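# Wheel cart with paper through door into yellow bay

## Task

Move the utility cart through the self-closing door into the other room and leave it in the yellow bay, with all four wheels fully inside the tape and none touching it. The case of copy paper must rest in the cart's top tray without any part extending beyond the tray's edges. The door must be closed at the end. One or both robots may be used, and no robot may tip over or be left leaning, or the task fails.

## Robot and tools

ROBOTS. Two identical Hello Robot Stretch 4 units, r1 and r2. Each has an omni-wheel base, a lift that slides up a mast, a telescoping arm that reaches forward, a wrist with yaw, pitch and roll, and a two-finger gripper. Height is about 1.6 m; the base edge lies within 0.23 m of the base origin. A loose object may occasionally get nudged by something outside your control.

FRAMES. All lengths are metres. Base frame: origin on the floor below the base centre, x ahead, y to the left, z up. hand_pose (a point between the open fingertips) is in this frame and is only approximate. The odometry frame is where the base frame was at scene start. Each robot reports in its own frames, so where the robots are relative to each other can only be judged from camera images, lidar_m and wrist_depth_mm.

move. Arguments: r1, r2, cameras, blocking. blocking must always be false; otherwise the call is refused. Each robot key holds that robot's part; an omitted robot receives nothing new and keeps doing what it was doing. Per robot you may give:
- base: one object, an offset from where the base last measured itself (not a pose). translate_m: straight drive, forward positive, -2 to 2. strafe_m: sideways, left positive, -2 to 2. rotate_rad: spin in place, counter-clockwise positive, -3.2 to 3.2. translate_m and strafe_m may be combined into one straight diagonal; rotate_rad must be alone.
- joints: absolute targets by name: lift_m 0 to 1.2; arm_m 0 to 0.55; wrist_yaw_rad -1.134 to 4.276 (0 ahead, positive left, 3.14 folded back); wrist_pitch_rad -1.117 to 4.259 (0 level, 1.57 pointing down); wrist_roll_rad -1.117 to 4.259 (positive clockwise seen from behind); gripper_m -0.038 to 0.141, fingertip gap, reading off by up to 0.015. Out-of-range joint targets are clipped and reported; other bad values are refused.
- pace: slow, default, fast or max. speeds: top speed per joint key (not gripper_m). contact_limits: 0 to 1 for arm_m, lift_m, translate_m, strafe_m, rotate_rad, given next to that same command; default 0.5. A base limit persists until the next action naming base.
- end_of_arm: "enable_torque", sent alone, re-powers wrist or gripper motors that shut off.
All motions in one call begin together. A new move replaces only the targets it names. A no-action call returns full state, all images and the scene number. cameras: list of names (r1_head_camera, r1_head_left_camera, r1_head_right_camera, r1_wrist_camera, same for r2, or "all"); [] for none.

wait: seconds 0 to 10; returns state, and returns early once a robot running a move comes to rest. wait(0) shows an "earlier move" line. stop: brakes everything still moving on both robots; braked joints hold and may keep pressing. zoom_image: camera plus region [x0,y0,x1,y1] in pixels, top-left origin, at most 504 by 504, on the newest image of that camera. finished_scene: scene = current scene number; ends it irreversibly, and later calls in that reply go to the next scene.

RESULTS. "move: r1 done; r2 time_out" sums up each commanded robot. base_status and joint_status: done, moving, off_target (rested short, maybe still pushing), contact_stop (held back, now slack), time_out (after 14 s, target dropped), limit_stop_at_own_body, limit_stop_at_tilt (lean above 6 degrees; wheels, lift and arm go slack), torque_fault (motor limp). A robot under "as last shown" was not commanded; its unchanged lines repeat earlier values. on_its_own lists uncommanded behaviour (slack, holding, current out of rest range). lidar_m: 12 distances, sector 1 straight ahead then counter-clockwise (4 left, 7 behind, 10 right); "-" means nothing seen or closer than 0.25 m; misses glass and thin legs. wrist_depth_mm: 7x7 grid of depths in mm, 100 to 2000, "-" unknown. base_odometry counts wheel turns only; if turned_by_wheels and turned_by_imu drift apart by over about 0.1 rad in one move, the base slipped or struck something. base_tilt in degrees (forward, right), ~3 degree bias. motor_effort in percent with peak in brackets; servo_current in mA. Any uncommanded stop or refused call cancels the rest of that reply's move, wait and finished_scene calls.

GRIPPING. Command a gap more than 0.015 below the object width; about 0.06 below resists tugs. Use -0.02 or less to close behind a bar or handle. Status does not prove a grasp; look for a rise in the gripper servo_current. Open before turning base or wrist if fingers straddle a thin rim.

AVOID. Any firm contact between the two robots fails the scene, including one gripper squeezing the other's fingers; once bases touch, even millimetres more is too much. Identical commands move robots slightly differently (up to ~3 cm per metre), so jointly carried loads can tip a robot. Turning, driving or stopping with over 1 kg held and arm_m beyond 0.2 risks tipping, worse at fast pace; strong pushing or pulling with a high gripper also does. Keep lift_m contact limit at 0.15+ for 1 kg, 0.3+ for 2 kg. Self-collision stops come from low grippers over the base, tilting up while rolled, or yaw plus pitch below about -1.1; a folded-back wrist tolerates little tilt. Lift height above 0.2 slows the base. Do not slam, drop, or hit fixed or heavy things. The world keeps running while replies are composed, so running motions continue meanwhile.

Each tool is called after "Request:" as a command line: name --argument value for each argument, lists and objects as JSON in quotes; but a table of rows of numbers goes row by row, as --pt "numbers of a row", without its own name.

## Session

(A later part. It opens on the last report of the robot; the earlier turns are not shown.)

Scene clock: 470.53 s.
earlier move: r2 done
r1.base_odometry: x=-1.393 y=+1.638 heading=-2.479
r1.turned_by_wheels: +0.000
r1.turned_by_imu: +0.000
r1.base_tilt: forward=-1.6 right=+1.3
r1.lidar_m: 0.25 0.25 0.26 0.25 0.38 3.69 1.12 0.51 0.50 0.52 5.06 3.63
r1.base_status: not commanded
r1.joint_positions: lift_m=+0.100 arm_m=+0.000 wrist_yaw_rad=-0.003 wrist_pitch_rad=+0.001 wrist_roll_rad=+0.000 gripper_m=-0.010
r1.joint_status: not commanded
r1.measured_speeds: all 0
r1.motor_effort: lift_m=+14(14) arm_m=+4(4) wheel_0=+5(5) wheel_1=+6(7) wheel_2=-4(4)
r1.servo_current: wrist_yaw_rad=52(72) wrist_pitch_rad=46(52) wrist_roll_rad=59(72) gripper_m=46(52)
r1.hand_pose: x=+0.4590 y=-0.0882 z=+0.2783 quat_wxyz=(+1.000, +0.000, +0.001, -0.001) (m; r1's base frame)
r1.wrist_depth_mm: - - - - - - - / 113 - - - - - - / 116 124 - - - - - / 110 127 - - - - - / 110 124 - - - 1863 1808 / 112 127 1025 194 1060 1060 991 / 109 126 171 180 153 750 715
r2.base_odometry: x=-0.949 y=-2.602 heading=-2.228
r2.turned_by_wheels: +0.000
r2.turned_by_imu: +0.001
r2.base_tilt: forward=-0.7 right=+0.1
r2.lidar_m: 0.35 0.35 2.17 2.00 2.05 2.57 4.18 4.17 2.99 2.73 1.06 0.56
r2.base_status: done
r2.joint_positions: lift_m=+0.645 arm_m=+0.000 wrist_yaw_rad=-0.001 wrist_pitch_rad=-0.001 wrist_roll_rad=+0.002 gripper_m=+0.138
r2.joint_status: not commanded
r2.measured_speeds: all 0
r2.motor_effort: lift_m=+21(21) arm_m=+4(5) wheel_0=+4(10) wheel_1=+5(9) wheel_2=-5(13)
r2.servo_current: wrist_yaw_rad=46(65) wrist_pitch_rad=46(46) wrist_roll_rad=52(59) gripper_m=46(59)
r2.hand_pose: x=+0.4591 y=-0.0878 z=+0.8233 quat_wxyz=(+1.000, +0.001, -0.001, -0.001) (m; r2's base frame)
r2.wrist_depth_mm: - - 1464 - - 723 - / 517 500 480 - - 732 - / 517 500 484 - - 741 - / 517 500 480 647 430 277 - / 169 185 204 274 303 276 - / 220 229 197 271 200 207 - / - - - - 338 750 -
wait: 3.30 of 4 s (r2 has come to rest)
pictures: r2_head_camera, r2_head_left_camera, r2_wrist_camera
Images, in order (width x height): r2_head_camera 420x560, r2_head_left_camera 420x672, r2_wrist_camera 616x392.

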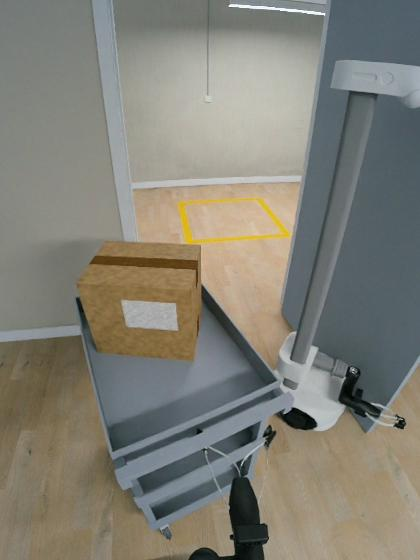

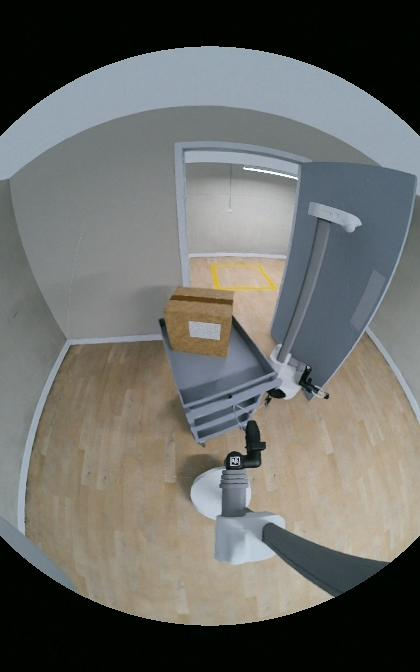

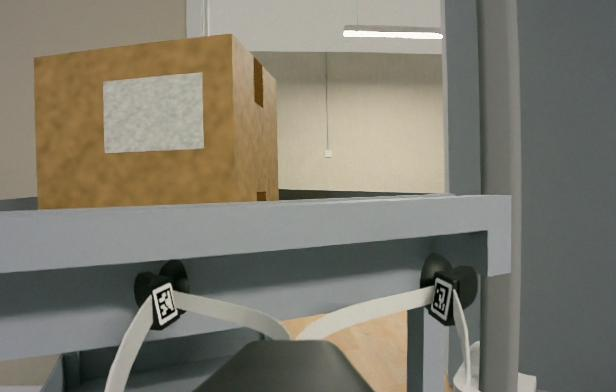

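Request:
move --blocking false --r2 '{"base":{"translate_m":-0.05,"strafe_m":0.16}}'

Request:
wait --seconds 2 --cameras '[]'

Request:
move --blocking false --r2 '{"base":{"translate_m":0.18},"pace":"slow"}'

Request:
wait --seconds 4 --cameras '["r2_head_camera","r2_wrist_camera","r2_head_left_camera"]'

Scene clock: 480.00 s.
move: r2 moving
r1: as last shown
r1.lidar_m: 0.25 0.25 0.25 0.25 0.38 3.69 1.12 0.54 0.49 0.53 5.05 3.66
r1.motor_effort: lift_m=+14(15) arm_m=+4(4) wheel_0=+5(5) wheel_1=+7(7) wheel_2=-4(4)
r1.servo_current: wrist_yaw_rad=59(59) wrist_pitch_rad=46(46) wrist_roll_rad=39(59) gripper_m=39(46)
r1.wrist_depth_mm: - - - - - - - / 113 - - - - - - / 116 124 - - - - - / 111 127 - - - - - / 110 124 - - 1983 1808 1808 / 113 126 1008 194 1060 1025 991 / 109 126 171 181 152 741 741
r2.base_odometry: x=-0.919 y=-2.613 heading=-2.228
r2.turned_by_wheels: +0.000
r2.turned_by_imu: +0.001
r2.base_tilt: forward=-0.7 right=+0.1
r2.lidar_m: 0.36 0.36 2.14 1.97 2.01 2.54 4.17 4.17 3.01 2.76 1.12 0.52
r2.base_status: translate_m moving; strafe_m moving
r2.joint_positions: lift_m=+0.645 arm_m=+0.000 wrist_yaw_rad=-0.001 wrist_pitch_rad=-0.001 wrist_roll_rad=+0.002 gripper_m=+0.138
r2.joint_status: not commanded
r2.measured_speeds: translate_m=-0.036 strafe_m=+0.121 rotate_rad=-0.003 lift_m=+0.000 arm_m=+0.000 wrist_yaw_rad=+0.000 wrist_pitch_rad=+0.000 wrist_roll_rad=+0.000
r2.motor_effort: lift_m=+21(21) arm_m=+4(5) wheel_0=-7(13) wheel_1=+9(10) wheel_2=+4(7)
r2.servo_current: wrist_yaw_rad=33(65) wrist_pitch_rad=39(46) wrist_roll_rad=59(59) gripper_m=52(52)
r2.hand_pose: x=+0.4591 y=-0.0878 z=+0.8233 quat_wxyz=(+1.000, +0.001, -0.001, -0.001) (m; r2's base frame)
r2.wrist_depth_mm: - - 1366 - - 707 - / 530 508 492 - - 715 - / 525 512 496 - - 750 - / 530 508 488 569 473 281 - / 167 182 202 273 301 293 - / 215 229 196 270 195 732 - / - - - - 1708 349 -
pictures: none

Scene clock: 481.40 s.
earlier move: r2 done
r1.base_odometry: x=-1.393 y=+1.638 heading=-2.479
r1.turned_by_wheels: +0.000
r1.turned_by_imu: +0.000
r1.base_tilt: forward=-1.6 right=+1.3
r1.lidar_m: 0.25 0.25 0.27 0.25 0.37 3.68 1.11 0.49 0.50 0.54 5.04 3.67
r1.base_status: not commanded
r1.joint_positions: lift_m=+0.100 arm_m=+0.000 wrist_yaw_rad=-0.003 wrist_pitch_rad=+0.001 wrist_roll_rad=+0.000 gripper_m=-0.010
r1.joint_status: not commanded
r1.measured_speeds: all 0
r1.motor_effort: lift_m=+14(15) arm_m=+4(4) wheel_0=+5(5) wheel_1=+6(7) wheel_2=-4(4)
r1.servo_current: wrist_yaw_rad=52(72) wrist_pitch_rad=33(46) wrist_roll_rad=39(65) gripper_m=46(46)
r1.hand_pose: x=+0.4590 y=-0.0882 z=+0.2783 quat_wxyz=(+1.000, +0.000, +0.001, -0.001) (m; r1's base frame)
r1.wrist_depth_mm: - - - - - - - / 113 - - - - - - / 116 124 - - - - - / 110 127 - - - - - / 110 124 - - 1983 1921 1808 / 112 127 1008 195 1060 1042 1008 / 109 126 171 180 152 741 723
r2.base_odometry: x=-0.792 y=-2.660 heading=-2.228
r2.turned_by_wheels: +0.000
r2.turned_by_imu: +0.000
r2.base_tilt: forward=-0.7 right=+0.1
r2.lidar_m: 0.45 0.95 1.97 1.84 1.87 2.36 4.16 4.16 3.15 2.90 1.22 0.54
r2.base_status: done
r2.joint_positions: lift_m=+0.645 arm_m=+0.000 wrist_yaw_rad=-0.001 wrist_pitch_rad=-0.001 wrist_roll_rad=+0.002 gripper_m=+0.138
r2.joint_status: not commanded
r2.measured_speeds: all 0
r2.motor_effort: lift_m=+21(21) arm_m=+4(5) wheel_0=-2(13) wheel_1=+3(11) wheel_2=+4(8)
r2.servo_current: wrist_yaw_rad=52(65) wrist_pitch_rad=46(46) wrist_roll_rad=39(59) gripper_m=59(59)
r2.hand_pose: x=+0.4591 y=-0.0878 z=+0.8233 quat_wxyz=(+1.000, +0.001, -0.001, -0.001) (m; r2's base frame)
r2.wrist_depth_mm: - - 1464 - - - 759 / - - 564 549 - - 759 / - 580 564 544 - - 768 / - 244 564 549 314 278 306 / 173 182 203 274 303 343 377 / 174 180 196 166 198 208 402 / - 237 - - 1863 1708 399
wait: 1.40 of 2 s (r2 has come to rest)
pictures: none
No camera images: "cameras" was empty.

Scene clock: 481.90 s.
move: r2 moving
r1: as last shown
r1.lidar_m: 0.25 0.25 0.25 0.25 0.37 3.67 1.13 0.53 0.50 0.54 5.06 3.65
r1.motor_effort: lift_m=+14(14) arm_m=+4(4) wheel_0=+5(5) wheel_1=+7(7) wheel_2=-4(4)
r1.servo_current: wrist_yaw_rad=46(59) wrist_pitch_rad=46(46) wrist_roll_rad=52(65) gripper_m=39(52)
r1.wrist_depth_mm: - - - - - - - / 113 - - - - - - / 116 124 - - - - - / 111 127 - - - - - / 110 124 - - 1983 1863 1808 / 113 127 1025 194 1060 1025 1008 / 109 126 171 180 153 741 723
r2.base_odometry: x=-0.800 y=-2.669 heading=-2.227
r2.turned_by_wheels: +0.000
r2.turned_by_imu: +0.001
r2.base_tilt: forward=-0.6 right=+0.1
r2.lidar_m: 0.43 0.89 2.00 1.84 1.87 2.35 4.17 4.17 3.10 2.89 1.23 0.54
r2.base_status: translate_m moving
r2.joint_positions: lift_m=+0.645 arm_m=+0.000 wrist_yaw_rad=-0.001 wrist_pitch_rad=-0.001 wrist_roll_rad=+0.002 gripper_m=+0.138
r2.joint_status: not commanded
r2.measured_speeds: translate_m=+0.050 strafe_m=+0.000 rotate_rad=-0.001 lift_m=+0.000 arm_m=+0.000 wrist_yaw_rad=+0.000 wrist_pitch_rad=+0.000 wrist_roll_rad=+0.000
r2.motor_effort: lift_m=+21(21) arm_m=+4(5) wheel_0=+7(7) wheel_1=+6(9) wheel_2=-8(13)
r2.servo_current: wrist_yaw_rad=46(52) wrist_pitch_rad=39(39) wrist_roll_rad=33(59) gripper_m=52(59)
r2.hand_pose: x=+0.4591 y=-0.0878 z=+0.8233 quat_wxyz=(+1.000, +0.001, -0.001, -0.001) (m; r2's base frame)
r2.wrist_depth_mm: - - 1464 - - - 750 / - - 559 539 - - 750 / - 580 569 544 - - 759 / - 257 559 544 317 278 306 / 172 182 203 274 309 343 382 / 172 184 197 166 198 206 397 / - 236 - - 1808 1708 399
pictures: none

Scene clock: 484.50 s.
earlier move: r2 done
r1.base_odometry: x=-1.393 y=+1.638 heading=-2.479
r1.turned_by_wheels: +0.000
r1.turned_by_imu: +0.000
r1.base_tilt: forward=-1.6 right=+1.3
r1.lidar_m: 0.25 0.25 0.25 0.25 0.39 3.68 0.75 0.53 0.52 0.83 5.01 3.65
r1.base_status: not commanded
r1.joint_positions: lift_m=+0.100 arm_m=+0.000 wrist_yaw_rad=-0.003 wrist_pitch_rad=+0.001 wrist_roll_rad=+0.000 gripper_m=-0.010
r1.joint_status: not commanded
r1.measured_speeds: all 0
r1.motor_effort: lift_m=+14(14) arm_m=+4(4) wheel_0=+5(5) wheel_1=+7(7) wheel_2=-4(4)
r1.servo_current: wrist_yaw_rad=46(78) wrist_pitch_rad=33(52) wrist_roll_rad=59(65) gripper_m=46(52)
r1.hand_pose: x=+0.4590 y=-0.0882 z=+0.2783 quat_wxyz=(+1.000, +0.000, +0.001, -0.001) (m; r1's base frame)
r1.wrist_depth_mm: - - - - - - - / 113 - - - - - - / 116 124 - - - - - / 110 127 - - - - - / 110 124 - - 1921 1921 1756 / 112 126 1025 195 1042 1025 991 / 110 126 171 180 153 750 715
r2.base_odometry: x=-0.902 y=-2.802 heading=-2.227
r2.turned_by_wheels: +0.000
r2.turned_by_imu: +0.000
r2.base_tilt: forward=-0.7 right=+0.1
r2.lidar_m: 0.38 0.41 1.97 1.86 1.89 2.38 - 4.32 3.11 2.88 0.98 0.55
r2.base_status: done
r2.joint_positions: lift_m=+0.645 arm_m=+0.000 wrist_yaw_rad=-0.001 wrist_pitch_rad=-0.001 wrist_roll_rad=+0.002 gripper_m=+0.138
r2.joint_status: not commanded
r2.measured_speeds: all 0
r2.motor_effort: lift_m=+21(21) arm_m=+4(5) wheel_0=+5(12) wheel_1=+3(9) wheel_2=-5(15)
r2.servo_current: wrist_yaw_rad=46(59) wrist_pitch_rad=39(46) wrist_roll_rad=59(65) gripper_m=59(59)
r2.hand_pose: x=+0.4591 y=-0.0878 z=+0.8233 quat_wxyz=(+1.000, +0.001, -0.001, -0.001) (m; r2's base frame)
r2.wrist_depth_mm: - - 521 - - - - / - 539 517 676 - - - / - 544 521 668 - - - / 336 544 517 508 559 279 296 / 171 185 204 277 304 336 303 / 221 204 197 165 198 208 - / - - - - 1808 373 -
wait: 2.60 of 4 s (r2 has come to rest)
pictures: r2_head_camera, r2_head_left_camera, r2_wrist_camera
Images, in order (width x height): r2_head_camera 420x560, r2_head_left_camera 420x672, r2_wrist_camera 616x392.

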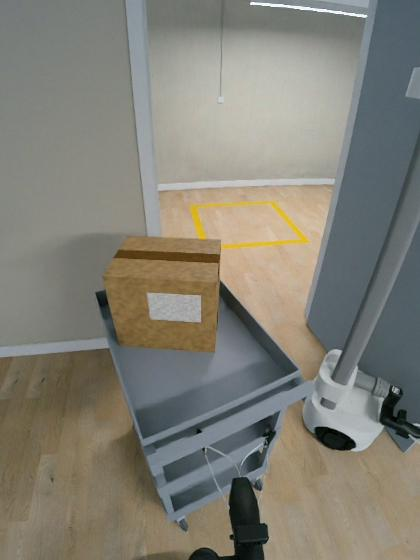

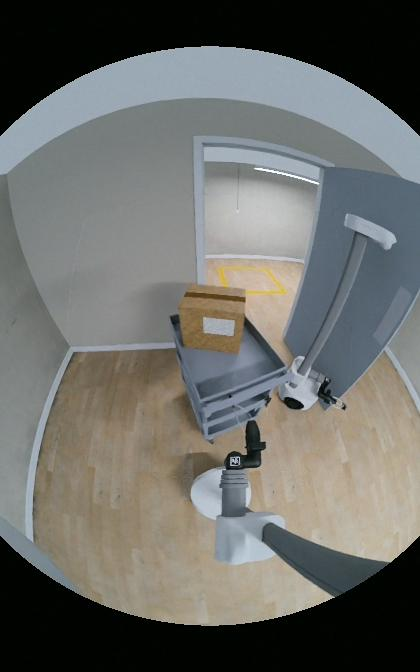

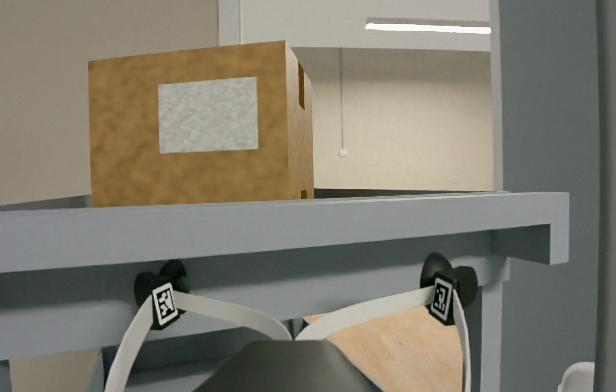

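Request:
move --blocking false --r2 '{"base":{"translate_m":-0.12}}'

Request:
wait --seconds 1.5 --cameras '[]'

Request:
move --blocking false --r2 '{"base":{"rotate_rad":0.33},"joints":{"wrist_roll_rad":1.57,"gripper_m":0.135,"lift_m":0.63}}'

Request:
wait --seconds 1.5 --cameras '[]'

Request:
move --blocking false --r2 '{"base":{"strafe_m":-0.12}}'

Request:
wait --seconds 2 --cameras '["r2_head_camera","r2_wrist_camera"]'

Scene clock: 498.20 s.
move: r2 moving
r1: as last shown
r1.lidar_m: 0.25 0.25 0.25 0.25 0.35 3.67 0.76 0.53 0.53 0.81 5.03 3.66
r1.motor_effort: lift_m=+14(14) arm_m=+4(4) wheel_0=+4(5) wheel_1=+7(7) wheel_2=-4(4)
r1.servo_current: wrist_yaw_rad=52(52) wrist_pitch_rad=46(46) wrist_roll_rad=46(59) gripper_m=46(52)
r1.wrist_depth_mm: - - - - - - - / 113 - - - - - - / 116 124 - - - - - / 110 127 - - - - - / 110 124 - - 1983 1921 1756 / 112 127 991 194 1060 1042 991 / 109 126 172 181 153 750 723
r2.base_odometry: x=-0.883 y=-2.778 heading=-2.228
r2.turned_by_wheels: +0.000
r2.turned_by_imu: +0.000
r2.base_tilt: forward=-0.6 right=+0.1
r2.lidar_m: 0.42 0.41 2.00 1.86 1.90 2.38 - 4.30 3.14 2.89 1.03 0.56
r2.base_status: translate_m moving
r2.joint_positions: lift_m=+0.645 arm_m=+0.000 wrist_yaw_rad=-0.001 wrist_pitch_rad=-0.001 wrist_roll_rad=+0.002 gripper_m=+0.138
r2.joint_status: not commanded
r2.measured_speeds: translate_m=-0.122 strafe_m=+0.001 rotate_rad=+0.001 lift_m=+0.000 arm_m=+0.000 wrist_yaw_rad=+0.000 wrist_pitch_rad=+0.000 wrist_roll_rad=+0.000
r2.motor_effort: lift_m=+21(21) arm_m=+5(5) wheel_0=-10(11) wheel_1=-7(8) wheel_2=+10(13)
r2.servo_current: wrist_yaw_rad=46(59) wrist_pitch_rad=33(46) wrist_roll_rad=46(59) gripper_m=52(52)
r2.hand_pose: x=+0.4591 y=-0.0878 z=+0.8233 quat_wxyz=(+1.000, +0.001, -0.001, -0.001) (m; r2's base frame)
r2.wrist_depth_mm: - - - - - - - / - 564 539 676 - - - / - 569 544 668 - - - / 191 559 539 530 332 303 - / 195 208 273 304 327 362 - / 238 202 198 165 199 186 - / - - - - 1863 404 -
pictures: none

Scene clock: 499.37 s.
earlier move: r2 done
r1.base_odometry: x=-1.393 y=+1.638 heading=-2.479
r1.turned_by_wheels: +0.000
r1.turned_by_imu: +0.000
r1.base_tilt: forward=-1.6 right=+1.3
r1.lidar_m: 0.25 0.25 0.25 0.25 0.37 3.68 0.72 0.55 0.52 0.87 5.04 3.62
r1.base_status: not commanded
r1.joint_positions: lift_m=+0.100 arm_m=+0.000 wrist_yaw_rad=-0.003 wrist_pitch_rad=+0.001 wrist_roll_rad=+0.000 gripper_m=-0.010
r1.joint_status: not commanded
r1.measured_speeds: all 0
r1.motor_effort: lift_m=+14(14) arm_m=+4(4) wheel_0=+4(5) wheel_1=+7(7) wheel_2=-4(4)
r1.servo_current: wrist_yaw_rad=46(65) wrist_pitch_rad=39(46) wrist_roll_rad=46(65) gripper_m=46(52)
r1.hand_pose: x=+0.4590 y=-0.0882 z=+0.2783 quat_wxyz=(+1.000, +0.000, +0.001, -0.001) (m; r1's base frame)
r1.wrist_depth_mm: - - - - - - - / 113 - - - - - - / 115 124 - - - - - / 110 127 - - - - - / 110 124 - - 1983 1921 1863 / 112 127 1025 195 1060 1042 1008 / 109 126 171 181 153 750 723
r2.base_odometry: x=-0.829 y=-2.707 heading=-2.228
r2.turned_by_wheels: +0.000
r2.turned_by_imu: +0.000
r2.base_tilt: forward=-0.7 right=+0.1
r2.lidar_m: 0.50 0.64 2.00 1.85 1.90 2.38 4.22 4.24 3.14 2.90 1.16 0.64
r2.base_status: done
r2.joint_positions: lift_m=+0.645 arm_m=+0.000 wrist_yaw_rad=-0.001 wrist_pitch_rad=-0.001 wrist_roll_rad=+0.002 gripper_m=+0.138
r2.joint_status: not commanded
r2.measured_speeds: all 0
r2.motor_effort: lift_m=+21(21) arm_m=+5(5) wheel_0=-4(11) wheel_1=-2(9) wheel_2=+3(13)
r2.servo_current: wrist_yaw_rad=33(59) wrist_pitch_rad=46(46) wrist_roll_rad=46(65) gripper_m=52(59)
r2.hand_pose: x=+0.4591 y=-0.0878 z=+0.8233 quat_wxyz=(+1.000, +0.001, -0.001, -0.001) (m; r2's base frame)
r2.wrist_depth_mm: - - - - - - 707 / - 661 634 - - - 707 / - 668 640 798 - - 707 / - 580 634 384 452 427 715 / 266 327 366 402 439 436 715 / - 194 191 1025 496 - 723 / - 330 - - 1808 - 732
wait: 1.17 of 1.5 s (r2 has come to rest)
pictures: none
No camera images: "cameras" was empty.

Scene clock: 499.87 s.
move: r2 moving
r1: as last shown
r1.base_tilt: forward=-1.6 right=+1.2
r1.lidar_m: 0.25 0.25 0.26 0.25 0.39 3.68 0.73 0.55 0.53 0.99 5.04 3.63
r1.motor_effort: lift_m=+14(14) arm_m=+4(4) wheel_0=+5(5) wheel_1=+6(7) wheel_2=-4(4)
r1.servo_current: wrist_yaw_rad=59(72) wrist_pitch_rad=39(46) wrist_roll_rad=52(65) gripper_m=39(46)
r1.wrist_depth_mm: - - - - - - - / 113 - - - - - - / 116 124 - - - - - / 111 127 - - - - - / 110 124 - - 1983 1863 1808 / 112 126 1008 195 1042 1042 1008 / 110 126 171 180 153 759 715
r2.base_odometry: x=-0.829 y=-2.707 heading=-1.994
r2.turned_by_wheels: +0.234
r2.turned_by_imu: +0.227
r2.base_tilt: forward=-0.7 right=+0.1
r2.lidar_m: 0.50 1.82 1.88 1.86 2.03 2.96 4.22 3.74 2.94 2.89 1.05 0.55
r2.base_status: rotate_rad moving
r2.joint_positions: lift_m=+0.630 arm_m=+0.000 wrist_yaw_rad=-0.001 wrist_pitch_rad=-0.001 wrist_roll_rad=+0.589 gripper_m=+0.135
r2.joint_status: lift_m moving; wrist_roll_rad moving; gripper_m moving
r2.measured_speeds: translate_m=+0.000 strafe_m=-0.001 rotate_rad=+0.652 lift_m=+0.000 arm_m=+0.000 wrist_yaw_rad=+0.000 wrist_pitch_rad=+0.000 wrist_roll_rad=+1.820
r2.motor_effort: lift_m=+14(19) arm_m=+4(5) wheel_0=-4(11) wheel_1=-5(10) wheel_2=-6(12)
r2.servo_current: wrist_yaw_rad=52(52) wrist_pitch_rad=46(46) wrist_roll_rad=72(111) gripper_m=46(65)
r2.hand_pose: x=+0.4591 y=-0.0878 z=+0.8088 quat_wxyz=(+0.957, +0.290, -0.001, -0.001) (m; r2's base frame)
r2.wrist_depth_mm: - - - - - - 340 / - - 640 603 - 327 394 / - - 661 621 307 379 410 / - - 683 290 362 - - / - - 277 343 991 - 1708 / - 189 268 158 189 183 - / - - - - - - -
pictures: none

Scene clock: 500.87 s.
earlier move: r2 done
r1.base_odometry: x=-1.393 y=+1.638 heading=-2.479
r1.turned_by_wheels: +0.000
r1.turned_by_imu: +0.000
r1.base_tilt: forward=-1.6 right=+1.3
r1.lidar_m: 0.25 0.25 0.25 0.25 0.38 3.67 0.75 0.54 0.53 0.98 5.04 3.65
r1.base_status: not commanded
r1.joint_positions: lift_m=+0.100 arm_m=+0.000 wrist_yaw_rad=-0.003 wrist_pitch_rad=+0.001 wrist_roll_rad=+0.000 gripper_m=-0.010
r1.joint_status: not commanded
r1.measured_speeds: all 0
r1.motor_effort: lift_m=+14(14) arm_m=+4(4) wheel_0=+5(5) wheel_1=+7(7) wheel_2=-4(4)
r1.servo_current: wrist_yaw_rad=52(72) wrist_pitch_rad=46(46) wrist_roll_rad=39(65) gripper_m=39(46)
r1.hand_pose: x=+0.4590 y=-0.0882 z=+0.2783 quat_wxyz=(+1.000, +0.000, +0.001, -0.001) (m; r1's base frame)
r1.wrist_depth_mm: - - - - - - - / 113 - - - - - - / 116 124 - - - - - / 110 127 - - - - - / 110 124 - - 1983 1921 1808 / 112 127 1042 194 1060 1060 976 / 109 126 171 180 152 741 723
r2.base_odometry: x=-0.829 y=-2.707 heading=-1.899
r2.turned_by_wheels: +0.095
r2.turned_by_imu: +0.093
r2.base_tilt: forward=-0.6 right=+0.0
r2.lidar_m: 0.49 1.87 1.86 1.84 2.11 3.43 4.17 3.45 2.90 1.23 1.04 0.50
r2.base_status: done
r2.joint_positions: lift_m=+0.630 arm_m=+0.000 wrist_yaw_rad=-0.001 wrist_pitch_rad=-0.001 wrist_roll_rad=+1.568 gripper_m=+0.135
r2.joint_status: all done
r2.measured_speeds: all 0
r2.motor_effort: lift_m=+14(19) arm_m=+4(5) wheel_0=-4(11) wheel_1=-4(10) wheel_2=-4(12)
r2.servo_current: wrist_yaw_rad=39(52) wrist_pitch_rad=46(46) wrist_roll_rad=39(111) gripper_m=52(65)
r2.hand_pose: x=+0.4591 y=-0.0878 z=+0.8088 quat_wxyz=(+0.708, +0.706, -0.001, +0.000) (m; r2's base frame)
r2.wrist_depth_mm: - - 336 336 - - - / - - 332 336 - - - / - 615 330 329 - - - / - - 325 327 - - - / - - 265 325 327 327 - / - 188 193 263 192 1336 1118 / - - - - - 1576 1118
wait: 1.00 of 1.5 s (r2 has come to rest)
pictures: none
No camera images: "cameras" was empty.

Scene clock: 501.37 s.
move: r2 moving
r1: as last shown
r1.base_tilt: forward=-1.6 right=+1.2
r1.lidar_m: 0.25 0.25 0.26 0.25 0.39 3.70 0.73 0.54 0.53 0.99 5.03 3.65
r1.motor_effort: lift_m=+14(14) arm_m=+4(4) wheel_0=+4(5) wheel_1=+6(7) wheel_2=-4(4)
r1.servo_current: wrist_yaw_rad=46(59) wrist_pitch_rad=46(46) wrist_roll_rad=52(59) gripper_m=52(52)
r1.wrist_depth_mm: - - - - - - - / 113 - - - - - - / 116 124 - - - - - / 111 127 - - - - - / 110 124 - - 1983 1863 1808 / 112 127 1025 194 1060 1025 1008 / 109 126 171 180 153 750 732
r2.base_odometry: x=-0.863 y=-2.696 heading=-1.899
r2.turned_by_wheels: +0.000
r2.turned_by_imu: +0.000
r2.base_tilt: forward=-0.7 right=+0.0
r2.lidar_m: 0.49 1.83 1.90 1.88 2.13 3.47 4.18 3.43 2.86 2.84 1.02 0.53
r2.base_status: strafe_m moving
r2.joint_positions: lift_m=+0.630 arm_m=+0.000 wrist_yaw_rad=-0.001 wrist_pitch_rad=-0.001 wrist_roll_rad=+1.568 gripper_m=+0.135
r2.joint_status: not commanded
r2.measured_speeds: translate_m=+0.001 strafe_m=-0.141 rotate_rad=-0.005 lift_m=+0.000 arm_m=+0.000 wrist_yaw_rad=+0.000 wrist_pitch_rad=+0.000 wrist_roll_rad=+0.000
r2.motor_effort: lift_m=+14(14) arm_m=+5(5) wheel_0=+8(10) wheel_1=-11(13) wheel_2=+0(4)
r2.servo_current: wrist_yaw_rad=39(59) wrist_pitch_rad=39(46) wrist_roll_rad=33(65) gripper_m=52(52)
r2.hand_pose: x=+0.4591 y=-0.0878 z=+0.8088 quat_wxyz=(+0.708, +0.706, -0.001, +0.000) (m; r2's base frame)
r2.wrist_depth_mm: - - - 340 - 676 - / - - 334 334 - - - / - 609 334 330 - - - / - 647 634 330 - - - / - - 268 327 - - - / - 187 199 324 195 329 351 / - - - - - 1618 1138
pictures: none

Scene clock: 502.47 s.
earlier move: r2 done
r1.base_odometry: x=-1.393 y=+1.638 heading=-2.479
r1.turned_by_wheels: +0.000
r1.turned_by_imu: +0.000
r1.base_tilt: forward=-1.6 right=+1.3
r1.lidar_m: 0.25 0.25 0.25 0.25 0.35 3.69 0.74 0.54 0.53 0.89 5.06 3.67
r1.base_status: not commanded
r1.joint_positions: lift_m=+0.100 arm_m=+0.000 wrist_yaw_rad=-0.003 wrist_pitch_rad=+0.001 wrist_roll_rad=+0.000 gripper_m=-0.010
r1.joint_status: not commanded
r1.measured_speeds: all 0
r1.motor_effort: lift_m=+14(14) arm_m=+4(4) wheel_0=+4(5) wheel_1=+6(7) wheel_2=-4(4)
r1.servo_current: wrist_yaw_rad=59(65) wrist_pitch_rad=46(46) wrist_roll_rad=52(65) gripper_m=39(52)
r1.hand_pose: x=+0.4590 y=-0.0882 z=+0.2783 quat_wxyz=(+1.000, +0.000, +0.001, -0.001) (m; r1's base frame)
r1.wrist_depth_mm: - - - - - - - / 113 - - - - - - / 116 124 - - - - - / 110 127 - - - - - / 110 124 - - 1983 1863 1808 / 112 126 1025 194 1060 1025 1008 / 110 126 171 180 152 741 723
r2.base_odometry: x=-0.942 y=-2.669 heading=-1.899
r2.turned_by_wheels: +0.000
r2.turned_by_imu: +0.000
r2.base_tilt: forward=-0.7 right=+0.1
r2.lidar_m: 0.48 1.86 1.96 1.97 2.25 3.65 4.19 3.33 2.80 1.15 0.96 0.53
r2.base_status: done
r2.joint_positions: lift_m=+0.630 arm_m=+0.000 wrist_yaw_rad=-0.001 wrist_pitch_rad=-0.001 wrist_roll_rad=+1.568 gripper_m=+0.135
r2.joint_status: not commanded
r2.measured_speeds: all 0
r2.motor_effort: lift_m=+14(14) arm_m=+5(5) wheel_0=+2(10) wheel_1=-2(13) wheel_2=+0(4)
r2.servo_current: wrist_yaw_rad=33(59) wrist_pitch_rad=39(46) wrist_roll_rad=52(65) gripper_m=52(59)
r2.hand_pose: x=+0.4591 y=-0.0878 z=+0.8088 quat_wxyz=(+0.708, +0.706, -0.001, +0.000) (m; r2's base frame)
r2.wrist_depth_mm: - - - 351 - 1661 353 / - - - 345 - 661 - / - - 559 342 - - - / - 597 580 340 - - - / - 640 277 336 - - - / - 188 216 332 188 - - / - - - - - 1537 -
wait: 1.10 of 2 s (r2 has come to rest)
pictures: r2_head_camera, r2_wrist_camera
Images, in order (width x height): r2_head_camera 420x560, r2_wrist_camera 616x392.

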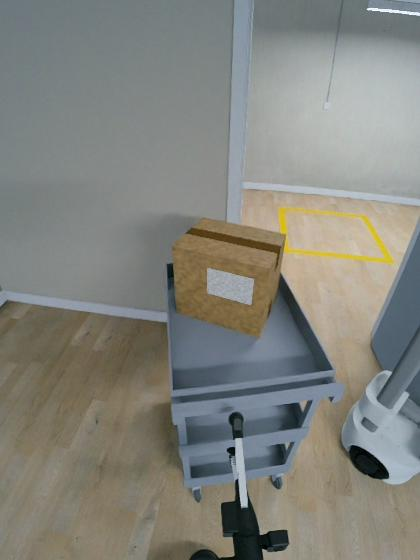

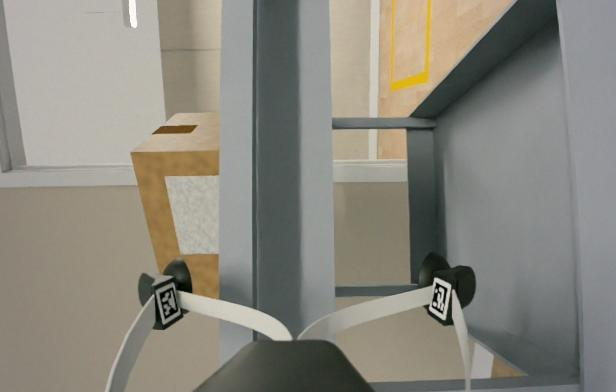

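Request:
move --blocking false --r2 '{"base":{"translate_m":0.06,"strafe_m":0.02},"joints":{"lift_m":0.68,"gripper_m":0.09},"pace":"slow"}'

Request:
wait --seconds 2 --cameras '["r2_head_camera","r2_wrist_camera"]'

Scene clock: 509.83 s.
move: r2 moving
r1: as last shown
r1.lidar_m: 0.25 0.25 0.25 0.25 0.39 3.69 0.74 0.53 0.52 0.89 5.05 3.66
r1.motor_effort: lift_m=+14(14) arm_m=+4(4) wheel_0=+5(5) wheel_1=+7(7) wheel_2=-4(4)
r1.servo_current: wrist_yaw_rad=46(59) wrist_pitch_rad=39(52) wrist_roll_rad=65(65) gripper_m=39(46)
r1.wrist_depth_mm: - - - - - - - / 113 - - - - - - / 116 124 - - - - - / 110 127 - - - - - / 110 124 - - 1983 1921 1808 / 112 127 1025 195 1042 1025 991 / 109 126 171 180 152 750 732
r2.base_odometry: x=-0.942 y=-2.682 heading=-1.899
r2.turned_by_wheels: +0.000
r2.turned_by_imu: +0.001
r2.base_tilt: forward=-0.6 right=+0.0
r2.lidar_m: 0.48 1.84 1.97 1.96 2.23 3.63 4.22 3.37 2.80 1.18 0.96 0.53
r2.base_status: translate_m moving; strafe_m moving
r2.joint_positions: lift_m=+0.655 arm_m=+0.000 wrist_yaw_rad=-0.001 wrist_pitch_rad=-0.001 wrist_roll_rad=+1.568 gripper_m=+0.129
r2.joint_status: lift_m moving; gripper_m moving
r2.measured_speeds: translate_m=+0.049 strafe_m=+0.016 rotate_rad=-0.002 lift_m=+0.097 arm_m=+0.000 wrist_yaw_rad=+0.000 wrist_pitch_rad=+0.000 wrist_roll_rad=+0.000
r2.motor_effort: lift_m=+22(25) arm_m=+4(5) wheel_0=+5(7) wheel_1=+7(9) wheel_2=-8(10)
r2.servo_current: wrist_yaw_rad=52(59) wrist_pitch_rad=39(46) wrist_roll_rad=46(59) gripper_m=85(85)
r2.hand_pose: x=+0.4591 y=-0.0878 z=+0.8335 quat_wxyz=(+0.708, +0.706, -0.001, +0.000) (m; r2's base frame)
r2.wrist_depth_mm: - - - 338 - 1808 - / - - - 334 - 768 - / - - 574 329 - - - / - 585 585 327 931 - - / - - 621 324 320 - - / - 186 199 319 190 - - / - - - - - 1618 439
pictures: none

Scene clock: 511.83 s.
earlier move: r2 done
r1.base_odometry: x=-1.393 y=+1.638 heading=-2.479
r1.turned_by_wheels: +0.000
r1.turned_by_imu: +0.000
r1.base_tilt: forward=-1.6 right=+1.3
r1.lidar_m: 0.25 0.25 0.25 0.25 0.35 3.67 0.74 0.57 0.52 0.88 5.04 3.64
r1.base_status: not commanded
r1.joint_positions: lift_m=+0.100 arm_m=+0.000 wrist_yaw_rad=-0.003 wrist_pitch_rad=+0.001 wrist_roll_rad=+0.000 gripper_m=-0.010
r1.joint_status: not commanded
r1.measured_speeds: all 0
r1.motor_effort: lift_m=+14(14) arm_m=+4(4) wheel_0=+5(5) wheel_1=+7(7) wheel_2=-4(4)
r1.servo_current: wrist_yaw_rad=52(72) wrist_pitch_rad=39(52) wrist_roll_rad=46(65) gripper_m=39(52)
r1.hand_pose: x=+0.4590 y=-0.0882 z=+0.2783 quat_wxyz=(+1.000, +0.000, +0.001, -0.001) (m; r1's base frame)
r1.wrist_depth_mm: - - - - - - - / 113 - - - - - - / 116 124 - - - - - / 111 127 - - - - - / 110 124 - - 1983 1863 1808 / 112 126 1025 195 1042 1060 991 / 109 126 171 180 152 759 723
r2.base_odometry: x=-0.943 y=-2.732 heading=-1.899
r2.turned_by_wheels: +0.000
r2.turned_by_imu: +0.000
r2.base_tilt: forward=-0.7 right=+0.1
r2.lidar_m: 0.45 1.79 1.96 1.94 2.20 3.56 - 3.38 2.80 1.13 0.92 0.47
r2.base_status: done
r2.joint_positions: lift_m=+0.680 arm_m=+0.000 wrist_yaw_rad=-0.001 wrist_pitch_rad=-0.001 wrist_roll_rad=+1.568 gripper_m=+0.090
r2.joint_status: all done
r2.measured_speeds: all 0
r2.motor_effort: lift_m=+21(25) arm_m=+5(5) wheel_0=+4(9) wheel_1=+4(9) wheel_2=-6(10)
r2.servo_current: wrist_yaw_rad=46(59) wrist_pitch_rad=46(46) wrist_roll_rad=52(59) gripper_m=52(91)
r2.hand_pose: x=+0.4591 y=-0.0878 z=+0.8582 quat_wxyz=(+0.708, +0.706, -0.001, +0.000) (m; r2's base frame)
r2.wrist_depth_mm: - - - 226 287 1661 - / - - - 282 285 768 - / - - 517 279 279 - - / - - 554 277 277 866 - / - - 580 216 274 878 - / - - 191 213 190 - - / - - - - - 1499 1078
wait: 2.00 s; at rest by 1.97 s
pictures: r2_head_camera, r2_wrist_camera
Images, in order (width x height): r2_head_camera 420x560, r2_wrist_camera 616x392.

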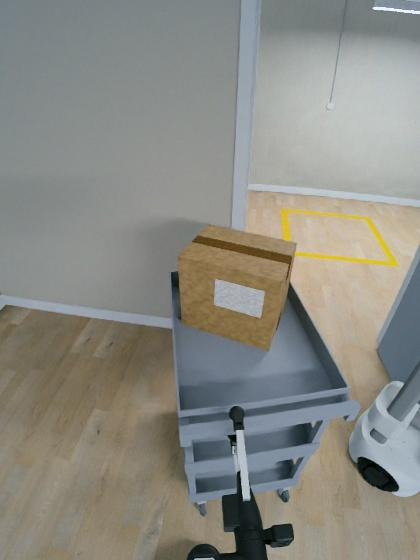

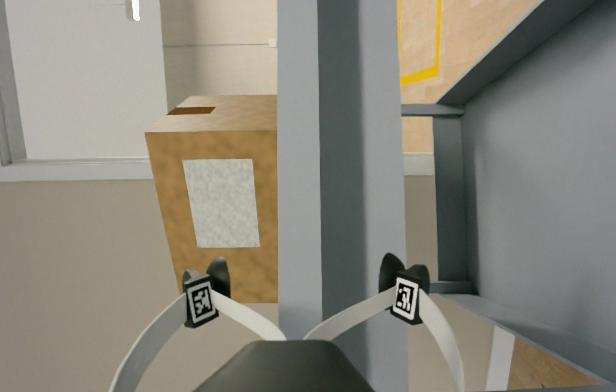

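Request:
move --blocking false --r2 '{"base":{"translate_m":0.045},"pace":"slow"}'

Request:
wait --seconds 1.5 --cameras '[]'

Request:
move --blocking false --r2 '{"joints":{"gripper_m":-0.03}}'

Request:
wait --seconds 2 --cameras '["r2_wrist_camera"]'

Scene clock: 517.67 s.
move: r2 moving
r1: as last shown
r1.lidar_m: 0.25 0.25 0.26 0.25 0.37 3.68 0.75 0.55 0.52 0.86 5.05 3.65
r1.servo_current: wrist_yaw_rad=39(72) wrist_pitch_rad=39(46) wrist_roll_rad=59(59) gripper_m=46(46)
r1.wrist_depth_mm: - - - - - - - / 113 - - - - - - / 116 124 - - - - - / 110 127 - - - - - / 110 124 - - 1983 1863 1756 / 112 126 991 193 1060 1042 1008 / 110 126 171 181 153 741 723
r2.base_odometry: x=-0.947 y=-2.743 heading=-1.899
r2.turned_by_wheels: +0.000
r2.turned_by_imu: +0.001
r2.base_tilt: forward=-0.7 right=+0.1
r2.lidar_m: 0.41 1.76 1.94 1.93 2.16 3.58 - 3.39 2.82 1.10 0.93 0.45
r2.base_status: translate_m moving
r2.joint_positions: lift_m=+0.680 arm_m=+0.000 wrist_yaw_rad=-0.001 wrist_pitch_rad=-0.001 wrist_roll_rad=+1.568 gripper_m=+0.090
r2.joint_status: not commanded
r2.measured_speeds: translate_m=+0.049 strafe_m=+0.000 rotate_rad=+0.001 lift_m=+0.000 arm_m=+0.000 wrist_yaw_rad=+0.000 wrist_pitch_rad=+0.000 wrist_roll_rad=+0.000
r2.motor_effort: lift_m=+21(21) arm_m=+5(5) wheel_0=+4(8) wheel_1=+6(6) wheel_2=-10(10)
r2.servo_current: wrist_yaw_rad=39(52) wrist_pitch_rad=39(46) wrist_roll_rad=52(59) gripper_m=59(59)
r2.hand_pose: x=+0.4591 y=-0.0878 z=+0.8582 quat_wxyz=(+0.708, +0.706, -0.001, +0.000) (m; r2's base frame)
r2.wrist_depth_mm: - - - 274 277 1708 - / - - - 271 273 768 - / - - 508 211 268 878 - / - - 535 208 267 878 - / - - 574 206 264 842 - / - - 192 203 189 - - / - - - - 258 1499 1078
pictures: none

Scene clock: 518.80 s.
earlier move: r2 done
r1.base_odometry: x=-1.393 y=+1.638 heading=-2.479
r1.turned_by_wheels: +0.000
r1.turned_by_imu: +0.000
r1.base_tilt: forward=-1.6 right=+1.3
r1.lidar_m: 0.25 0.25 0.25 0.25 0.39 3.68 0.75 0.54 0.55 0.87 5.05 3.65
r1.base_status: not commanded
r1.joint_positions: lift_m=+0.100 arm_m=+0.000 wrist_yaw_rad=-0.003 wrist_pitch_rad=+0.001 wrist_roll_rad=+0.000 gripper_m=-0.010
r1.joint_status: not commanded
r1.measured_speeds: all 0
r1.motor_effort: lift_m=+14(14) arm_m=+4(4) wheel_0=+4(5) wheel_1=+6(7) wheel_2=-4(4)
r1.servo_current: wrist_yaw_rad=39(72) wrist_pitch_rad=46(46) wrist_roll_rad=46(59) gripper_m=46(52)
r1.hand_pose: x=+0.4590 y=-0.0882 z=+0.2783 quat_wxyz=(+1.000, +0.000, +0.001, -0.001) (m; r1's base frame)
r1.wrist_depth_mm: - - - - - - - / 113 - - - - - - / 116 124 - - - - - / 110 127 - - - - - / 110 124 - - - 1921 1808 / 112 127 1008 194 1042 1042 991 / 110 126 171 181 153 750 723
r2.base_odometry: x=-0.957 y=-2.774 heading=-1.898
r2.turned_by_wheels: +0.000
r2.turned_by_imu: +0.000
r2.base_tilt: forward=-0.7 right=+0.1
r2.lidar_m: 0.39 1.72 1.92 1.93 2.17 3.60 - 3.39 2.82 1.09 0.90 0.47
r2.base_status: done
r2.joint_positions: lift_m=+0.680 arm_m=+0.000 wrist_yaw_rad=-0.001 wrist_pitch_rad=+0.000 wrist_roll_rad=+1.568 gripper_m=+0.090
r2.joint_status: not commanded
r2.measured_speeds: all 0
r2.motor_effort: lift_m=+21(21) arm_m=+4(5) wheel_0=+4(9) wheel_1=+5(8) wheel_2=-5(11)
r2.servo_current: wrist_yaw_rad=46(65) wrist_pitch_rad=39(46) wrist_roll_rad=46(59) gripper_m=52(59)
r2.hand_pose: x=+0.4591 y=-0.0878 z=+0.8579 quat_wxyz=(+0.708, +0.706, -0.001, -0.001) (m; r2's base frame)
r2.wrist_depth_mm: - - - 265 268 1708 - / - - - 263 265 768 - / - - 496 262 262 854 - / - 525 525 199 258 842 - / - - 564 255 256 854 - / - - 191 196 191 - - / - - - - - 1430 1138
wait: 1.13 of 1.5 s (r2 has come to rest)
pictures: none
No camera images: "cameras" was empty.

Scene clock: 519.30 s.
move: r2 moving
r1: as last shown
r1.lidar_m: 0.25 0.25 0.25 0.25 0.38 3.69 0.71 0.55 0.53 0.86 5.05 3.64
r1.motor_effort: lift_m=+14(14) arm_m=+4(4) wheel_0=+5(5) wheel_1=+6(7) wheel_2=-4(4)
r1.servo_current: wrist_yaw_rad=65(65) wrist_pitch_rad=39(46) wrist_roll_rad=52(59) gripper_m=46(52)
r1.wrist_depth_mm: - - - - - - - / 113 - - - - - - / 116 124 - - - - - / 110 127 - - - - - / 110 124 - - 1983 1921 1756 / 112 127 1025 195 1042 1042 991 / 109 126 171 180 152 750 723
r2.base_odometry: x=-0.957 y=-2.774 heading=-1.898
r2.turned_by_wheels: +0.000
r2.turned_by_imu: +0.000
r2.base_tilt: forward=-0.7 right=+0.1
r2.lidar_m: 0.40 1.75 1.90 1.93 2.18 3.58 - 3.40 2.82 1.08 0.92 0.45
r2.base_status: not commanded
r2.joint_positions: lift_m=+0.680 arm_m=+0.000 wrist_yaw_rad=-0.001 wrist_pitch_rad=+0.000 wrist_roll_rad=+1.568 gripper_m=+0.072
r2.joint_status: gripper_m moving
r2.measured_speeds: all 0
r2.motor_effort: lift_m=+21(21) arm_m=+4(5) wheel_0=+4(5) wheel_1=+5(6) wheel_2=-6(6)
r2.servo_current: wrist_yaw_rad=39(59) wrist_pitch_rad=39(46) wrist_roll_rad=46(59) gripper_m=143(143)
r2.hand_pose: x=+0.4591 y=-0.0878 z=+0.8579 quat_wxyz=(+0.708, +0.706, -0.001, -0.001) (m; r2's base frame)
r2.wrist_depth_mm: - - - 266 266 1708 - / - - - 263 264 759 - / - - 496 260 263 866 - / - 525 525 200 259 842 - / - - 559 255 255 842 - / - - 189 195 192 - - / - - - - - 1397 1138
pictures: none

Scene clock: 520.70 s.
earlier move: r2 done
r1.base_odometry: x=-1.393 y=+1.638 heading=-2.479
r1.turned_by_wheels: +0.000
r1.turned_by_imu: +0.000
r1.base_tilt: forward=-1.6 right=+1.3
r1.lidar_m: 0.26 0.25 0.27 0.25 0.36 3.70 0.75 0.53 0.52 0.86 5.04 3.64
r1.base_status: not commanded
r1.joint_positions: lift_m=+0.100 arm_m=+0.000 wrist_yaw_rad=-0.003 wrist_pitch_rad=+0.001 wrist_roll_rad=+0.000 gripper_m=-0.010
r1.joint_status: not commanded
r1.measured_speeds: all 0
r1.motor_effort: lift_m=+14(14) arm_m=+4(4) wheel_0=+5(5) wheel_1=+7(7) wheel_2=-4(4)
r1.servo_current: wrist_yaw_rad=46(72) wrist_pitch_rad=39(46) wrist_roll_rad=59(65) gripper_m=39(52)
r1.hand_pose: x=+0.4590 y=-0.0882 z=+0.2783 quat_wxyz=(+1.000, +0.000, +0.001, -0.001) (m; r1's base frame)
r1.wrist_depth_mm: - - - - - - - / 113 - - - - - - / 116 124 - - - - - / 110 127 - - - - - / 110 124 - - - 1863 1808 / 112 127 1025 195 1078 1042 1025 / 109 126 171 180 153 741 741
r2.base_odometry: x=-0.957 y=-2.774 heading=-1.898
r2.turned_by_wheels: +0.000
r2.turned_by_imu: +0.000
r2.base_tilt: forward=-0.7 right=+0.0
r2.lidar_m: 0.38 1.75 1.95 1.93 2.17 3.59 - 3.38 2.82 1.12 0.90 0.44
r2.base_status: not commanded
r2.joint_positions: lift_m=+0.680 arm_m=+0.000 wrist_yaw_rad=-0.001 wrist_pitch_rad=+0.000 wrist_roll_rad=+1.568 gripper_m=-0.028
r2.joint_status: all done
r2.measured_speeds: all 0
r2.motor_effort: lift_m=+21(21) arm_m=+5(5) wheel_0=+3(5) wheel_1=+5(6) wheel_2=-4(6)
r2.servo_current: wrist_yaw_rad=39(59) wrist_pitch_rad=39(46) wrist_roll_rad=39(59) gripper_m=130(306)
r2.hand_pose: x=+0.4591 y=-0.0878 z=+0.8580 quat_wxyz=(+0.708, +0.706, -0.001, -0.001) (m; r2's base frame)
r2.wrist_depth_mm: - - - 192 253 1708 - / - - - 190 250 820 - / - - 484 189 247 842 - / - 512 512 186 246 - - / - - 559 184 243 - - / - - 183 182 178 - - / - - - - - 135 488
wait: 1.40 of 2 s (r2 has come to rest)
pictures: r2_wrist_camera
Images, in order (width x height): r2_wrist_camera 616x392.

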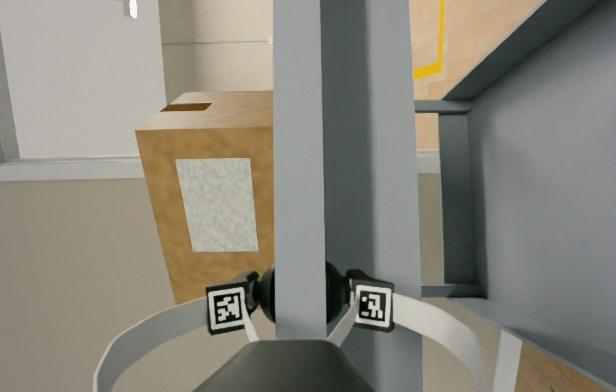

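Request:
move --blocking false --r2 '{"base":{"translate_m":-0.55,"strafe_m":-0.23},"pace":"slow"}'

Request:
wait --seconds 8 --cameras '["r2_head_camera","r2_wrist_camera","r2_head_left_camera"]'

Scene clock: 540.87 s.
move: r2 moving
r1: as last shown
r1.base_tilt: forward=-1.5 right=+1.3
r1.lidar_m: 0.25 0.25 0.25 0.25 0.37 3.69 0.75 0.55 0.53 0.89 5.05 3.66
r1.motor_effort: lift_m=+14(14) arm_m=+4(4) wheel_0=+5(5) wheel_1=+6(7) wheel_2=-4(4)
r1.servo_current: wrist_yaw_rad=52(59) wrist_pitch_rad=39(46) wrist_roll_rad=39(59) gripper_m=39(46)
r1.wrist_depth_mm: - - - - - - - / 113 - - - - - - / 116 124 - - - - - / 111 127 - - - - - / 110 124 - - 1983 1863 1756 / 112 126 991 194 1025 1042 991 / 110 126 171 181 153 741 723
r2.base_odometry: x=-0.958 y=-2.761 heading=-1.898
r2.turned_by_wheels: +0.000
r2.turned_by_imu: +0.000
r2.base_tilt: forward=-0.7 right=+0.1
r2.lidar_m: 0.38 1.77 1.93 1.94 2.18 3.60 - 3.36 2.83 1.11 0.92 0.44
r2.base_status: translate_m moving; strafe_m moving
r2.joint_positions: lift_m=+0.680 arm_m=+0.000 wrist_yaw_rad=-0.001 wrist_pitch_rad=+0.000 wrist_roll_rad=+1.568 gripper_m=-0.028
r2.joint_status: not commanded
r2.measured_speeds: translate_m=-0.048 strafe_m=-0.020 rotate_rad=+0.001 lift_m=+0.000 arm_m=+0.000 wrist_yaw_rad=+0.000 wrist_pitch_rad=+0.000 wrist_roll_rad=+0.000
r2.motor_effort: lift_m=+21(21) arm_m=+4(5) wheel_0=-2(11) wheel_1=-9(9) wheel_2=+9(12)
r2.servo_current: wrist_yaw_rad=46(59) wrist_pitch_rad=46(52) wrist_roll_rad=52(52) gripper_m=124(130)
r2.hand_pose: x=+0.4591 y=-0.0878 z=+0.8580 quat_wxyz=(+0.708, +0.706, -0.001, -0.001) (m; r2's base frame)
r2.wrist_depth_mm: - - - 192 253 1708 - / - - - 190 250 768 - / - - 484 188 247 842 - / - 521 517 186 246 - - / - - 554 185 243 - - / - - 182 182 178 - - / - - - - - 1430 488
pictures: none

Scene clock: 547.53 s.
earlier move: r2 done
r1.base_odometry: x=-1.393 y=+1.638 heading=-2.479
r1.turned_by_wheels: +0.000
r1.turned_by_imu: +0.000
r1.base_tilt: forward=-1.6 right=+1.3
r1.lidar_m: 0.26 0.25 0.25 0.25 0.36 3.68 1.09 1.74 0.47 0.49 0.61 3.64
r1.base_status: not commanded
r1.joint_positions: lift_m=+0.100 arm_m=+0.000 wrist_yaw_rad=-0.003 wrist_pitch_rad=+0.001 wrist_roll_rad=+0.000 gripper_m=-0.010
r1.joint_status: not commanded
r1.measured_speeds: all 0
r1.motor_effort: lift_m=+14(14) arm_m=+4(4) wheel_0=+5(5) wheel_1=+7(7) wheel_2=-4(4)
r1.servo_current: wrist_yaw_rad=52(78) wrist_pitch_rad=39(52) wrist_roll_rad=52(65) gripper_m=39(52)
r1.hand_pose: x=+0.4590 y=-0.0882 z=+0.2783 quat_wxyz=(+1.000, +0.000, +0.001, -0.001) (m; r1's base frame)
r1.wrist_depth_mm: - - - - - - - / 113 - - - - - - / 116 124 - - - - - / 111 127 - - - - - / 110 124 - - 1983 1921 1808 / 112 127 1042 195 1060 1042 1008 / 110 126 172 181 153 741 723
r2.base_odometry: x=-0.998 y=-2.180 heading=-1.899
r2.turned_by_wheels: +0.000
r2.turned_by_imu: +0.000
r2.base_tilt: forward=-0.7 right=+0.0
r2.lidar_m: 0.36 2.30 2.27 2.28 2.59 3.80 3.79 3.00 2.49 2.49 1.14 0.48
r2.base_status: done
r2.joint_positions: lift_m=+0.680 arm_m=+0.000 wrist_yaw_rad=+0.000 wrist_pitch_rad=+0.000 wrist_roll_rad=+1.568 gripper_m=-0.028
r2.joint_status: not commanded
r2.measured_speeds: all 0
r2.motor_effort: lift_m=+21(21) arm_m=+5(5) wheel_0=-5(12) wheel_1=-4(9) wheel_2=+6(13)
r2.servo_current: wrist_yaw_rad=52(59) wrist_pitch_rad=39(52) wrist_roll_rad=46(65) gripper_m=124(137)
r2.hand_pose: x=+0.4593 y=-0.0873 z=+0.8580 quat_wxyz=(+0.708, +0.706, +0.000, +0.000) (m; r2's base frame)
r2.wrist_depth_mm: 904 931 1576 298 314 960 - / 1708 - - 282 291 1708 525 / - - - 212 276 768 - / - - 504 200 259 866 - / - 521 517 190 247 - - / - 161 182 181 179 - - / - - 554 - 227 - -
wait: 6.67 of 8 s (r2 has come to rest)
pictures: r2_head_camera, r2_head_left_camera, r2_wrist_camera
Images, in order (width x height): r2_head_camera 420x560, r2_head_left_camera 420x672, r2_wrist_camera 616x392.

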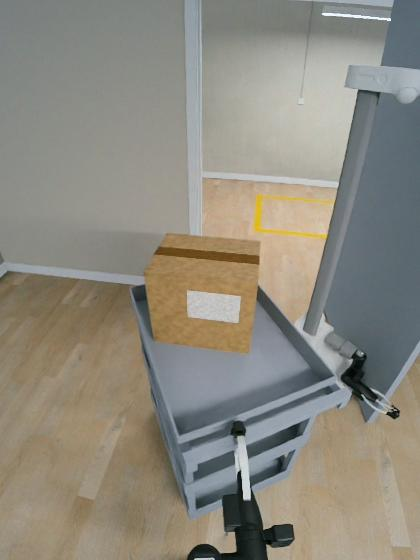

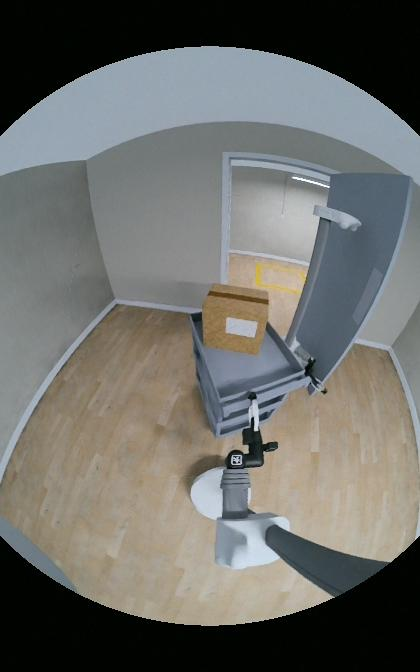

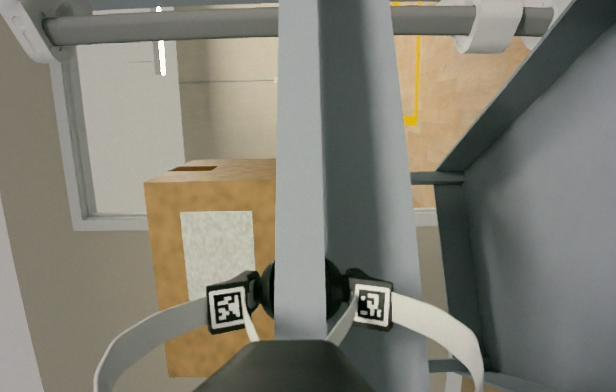

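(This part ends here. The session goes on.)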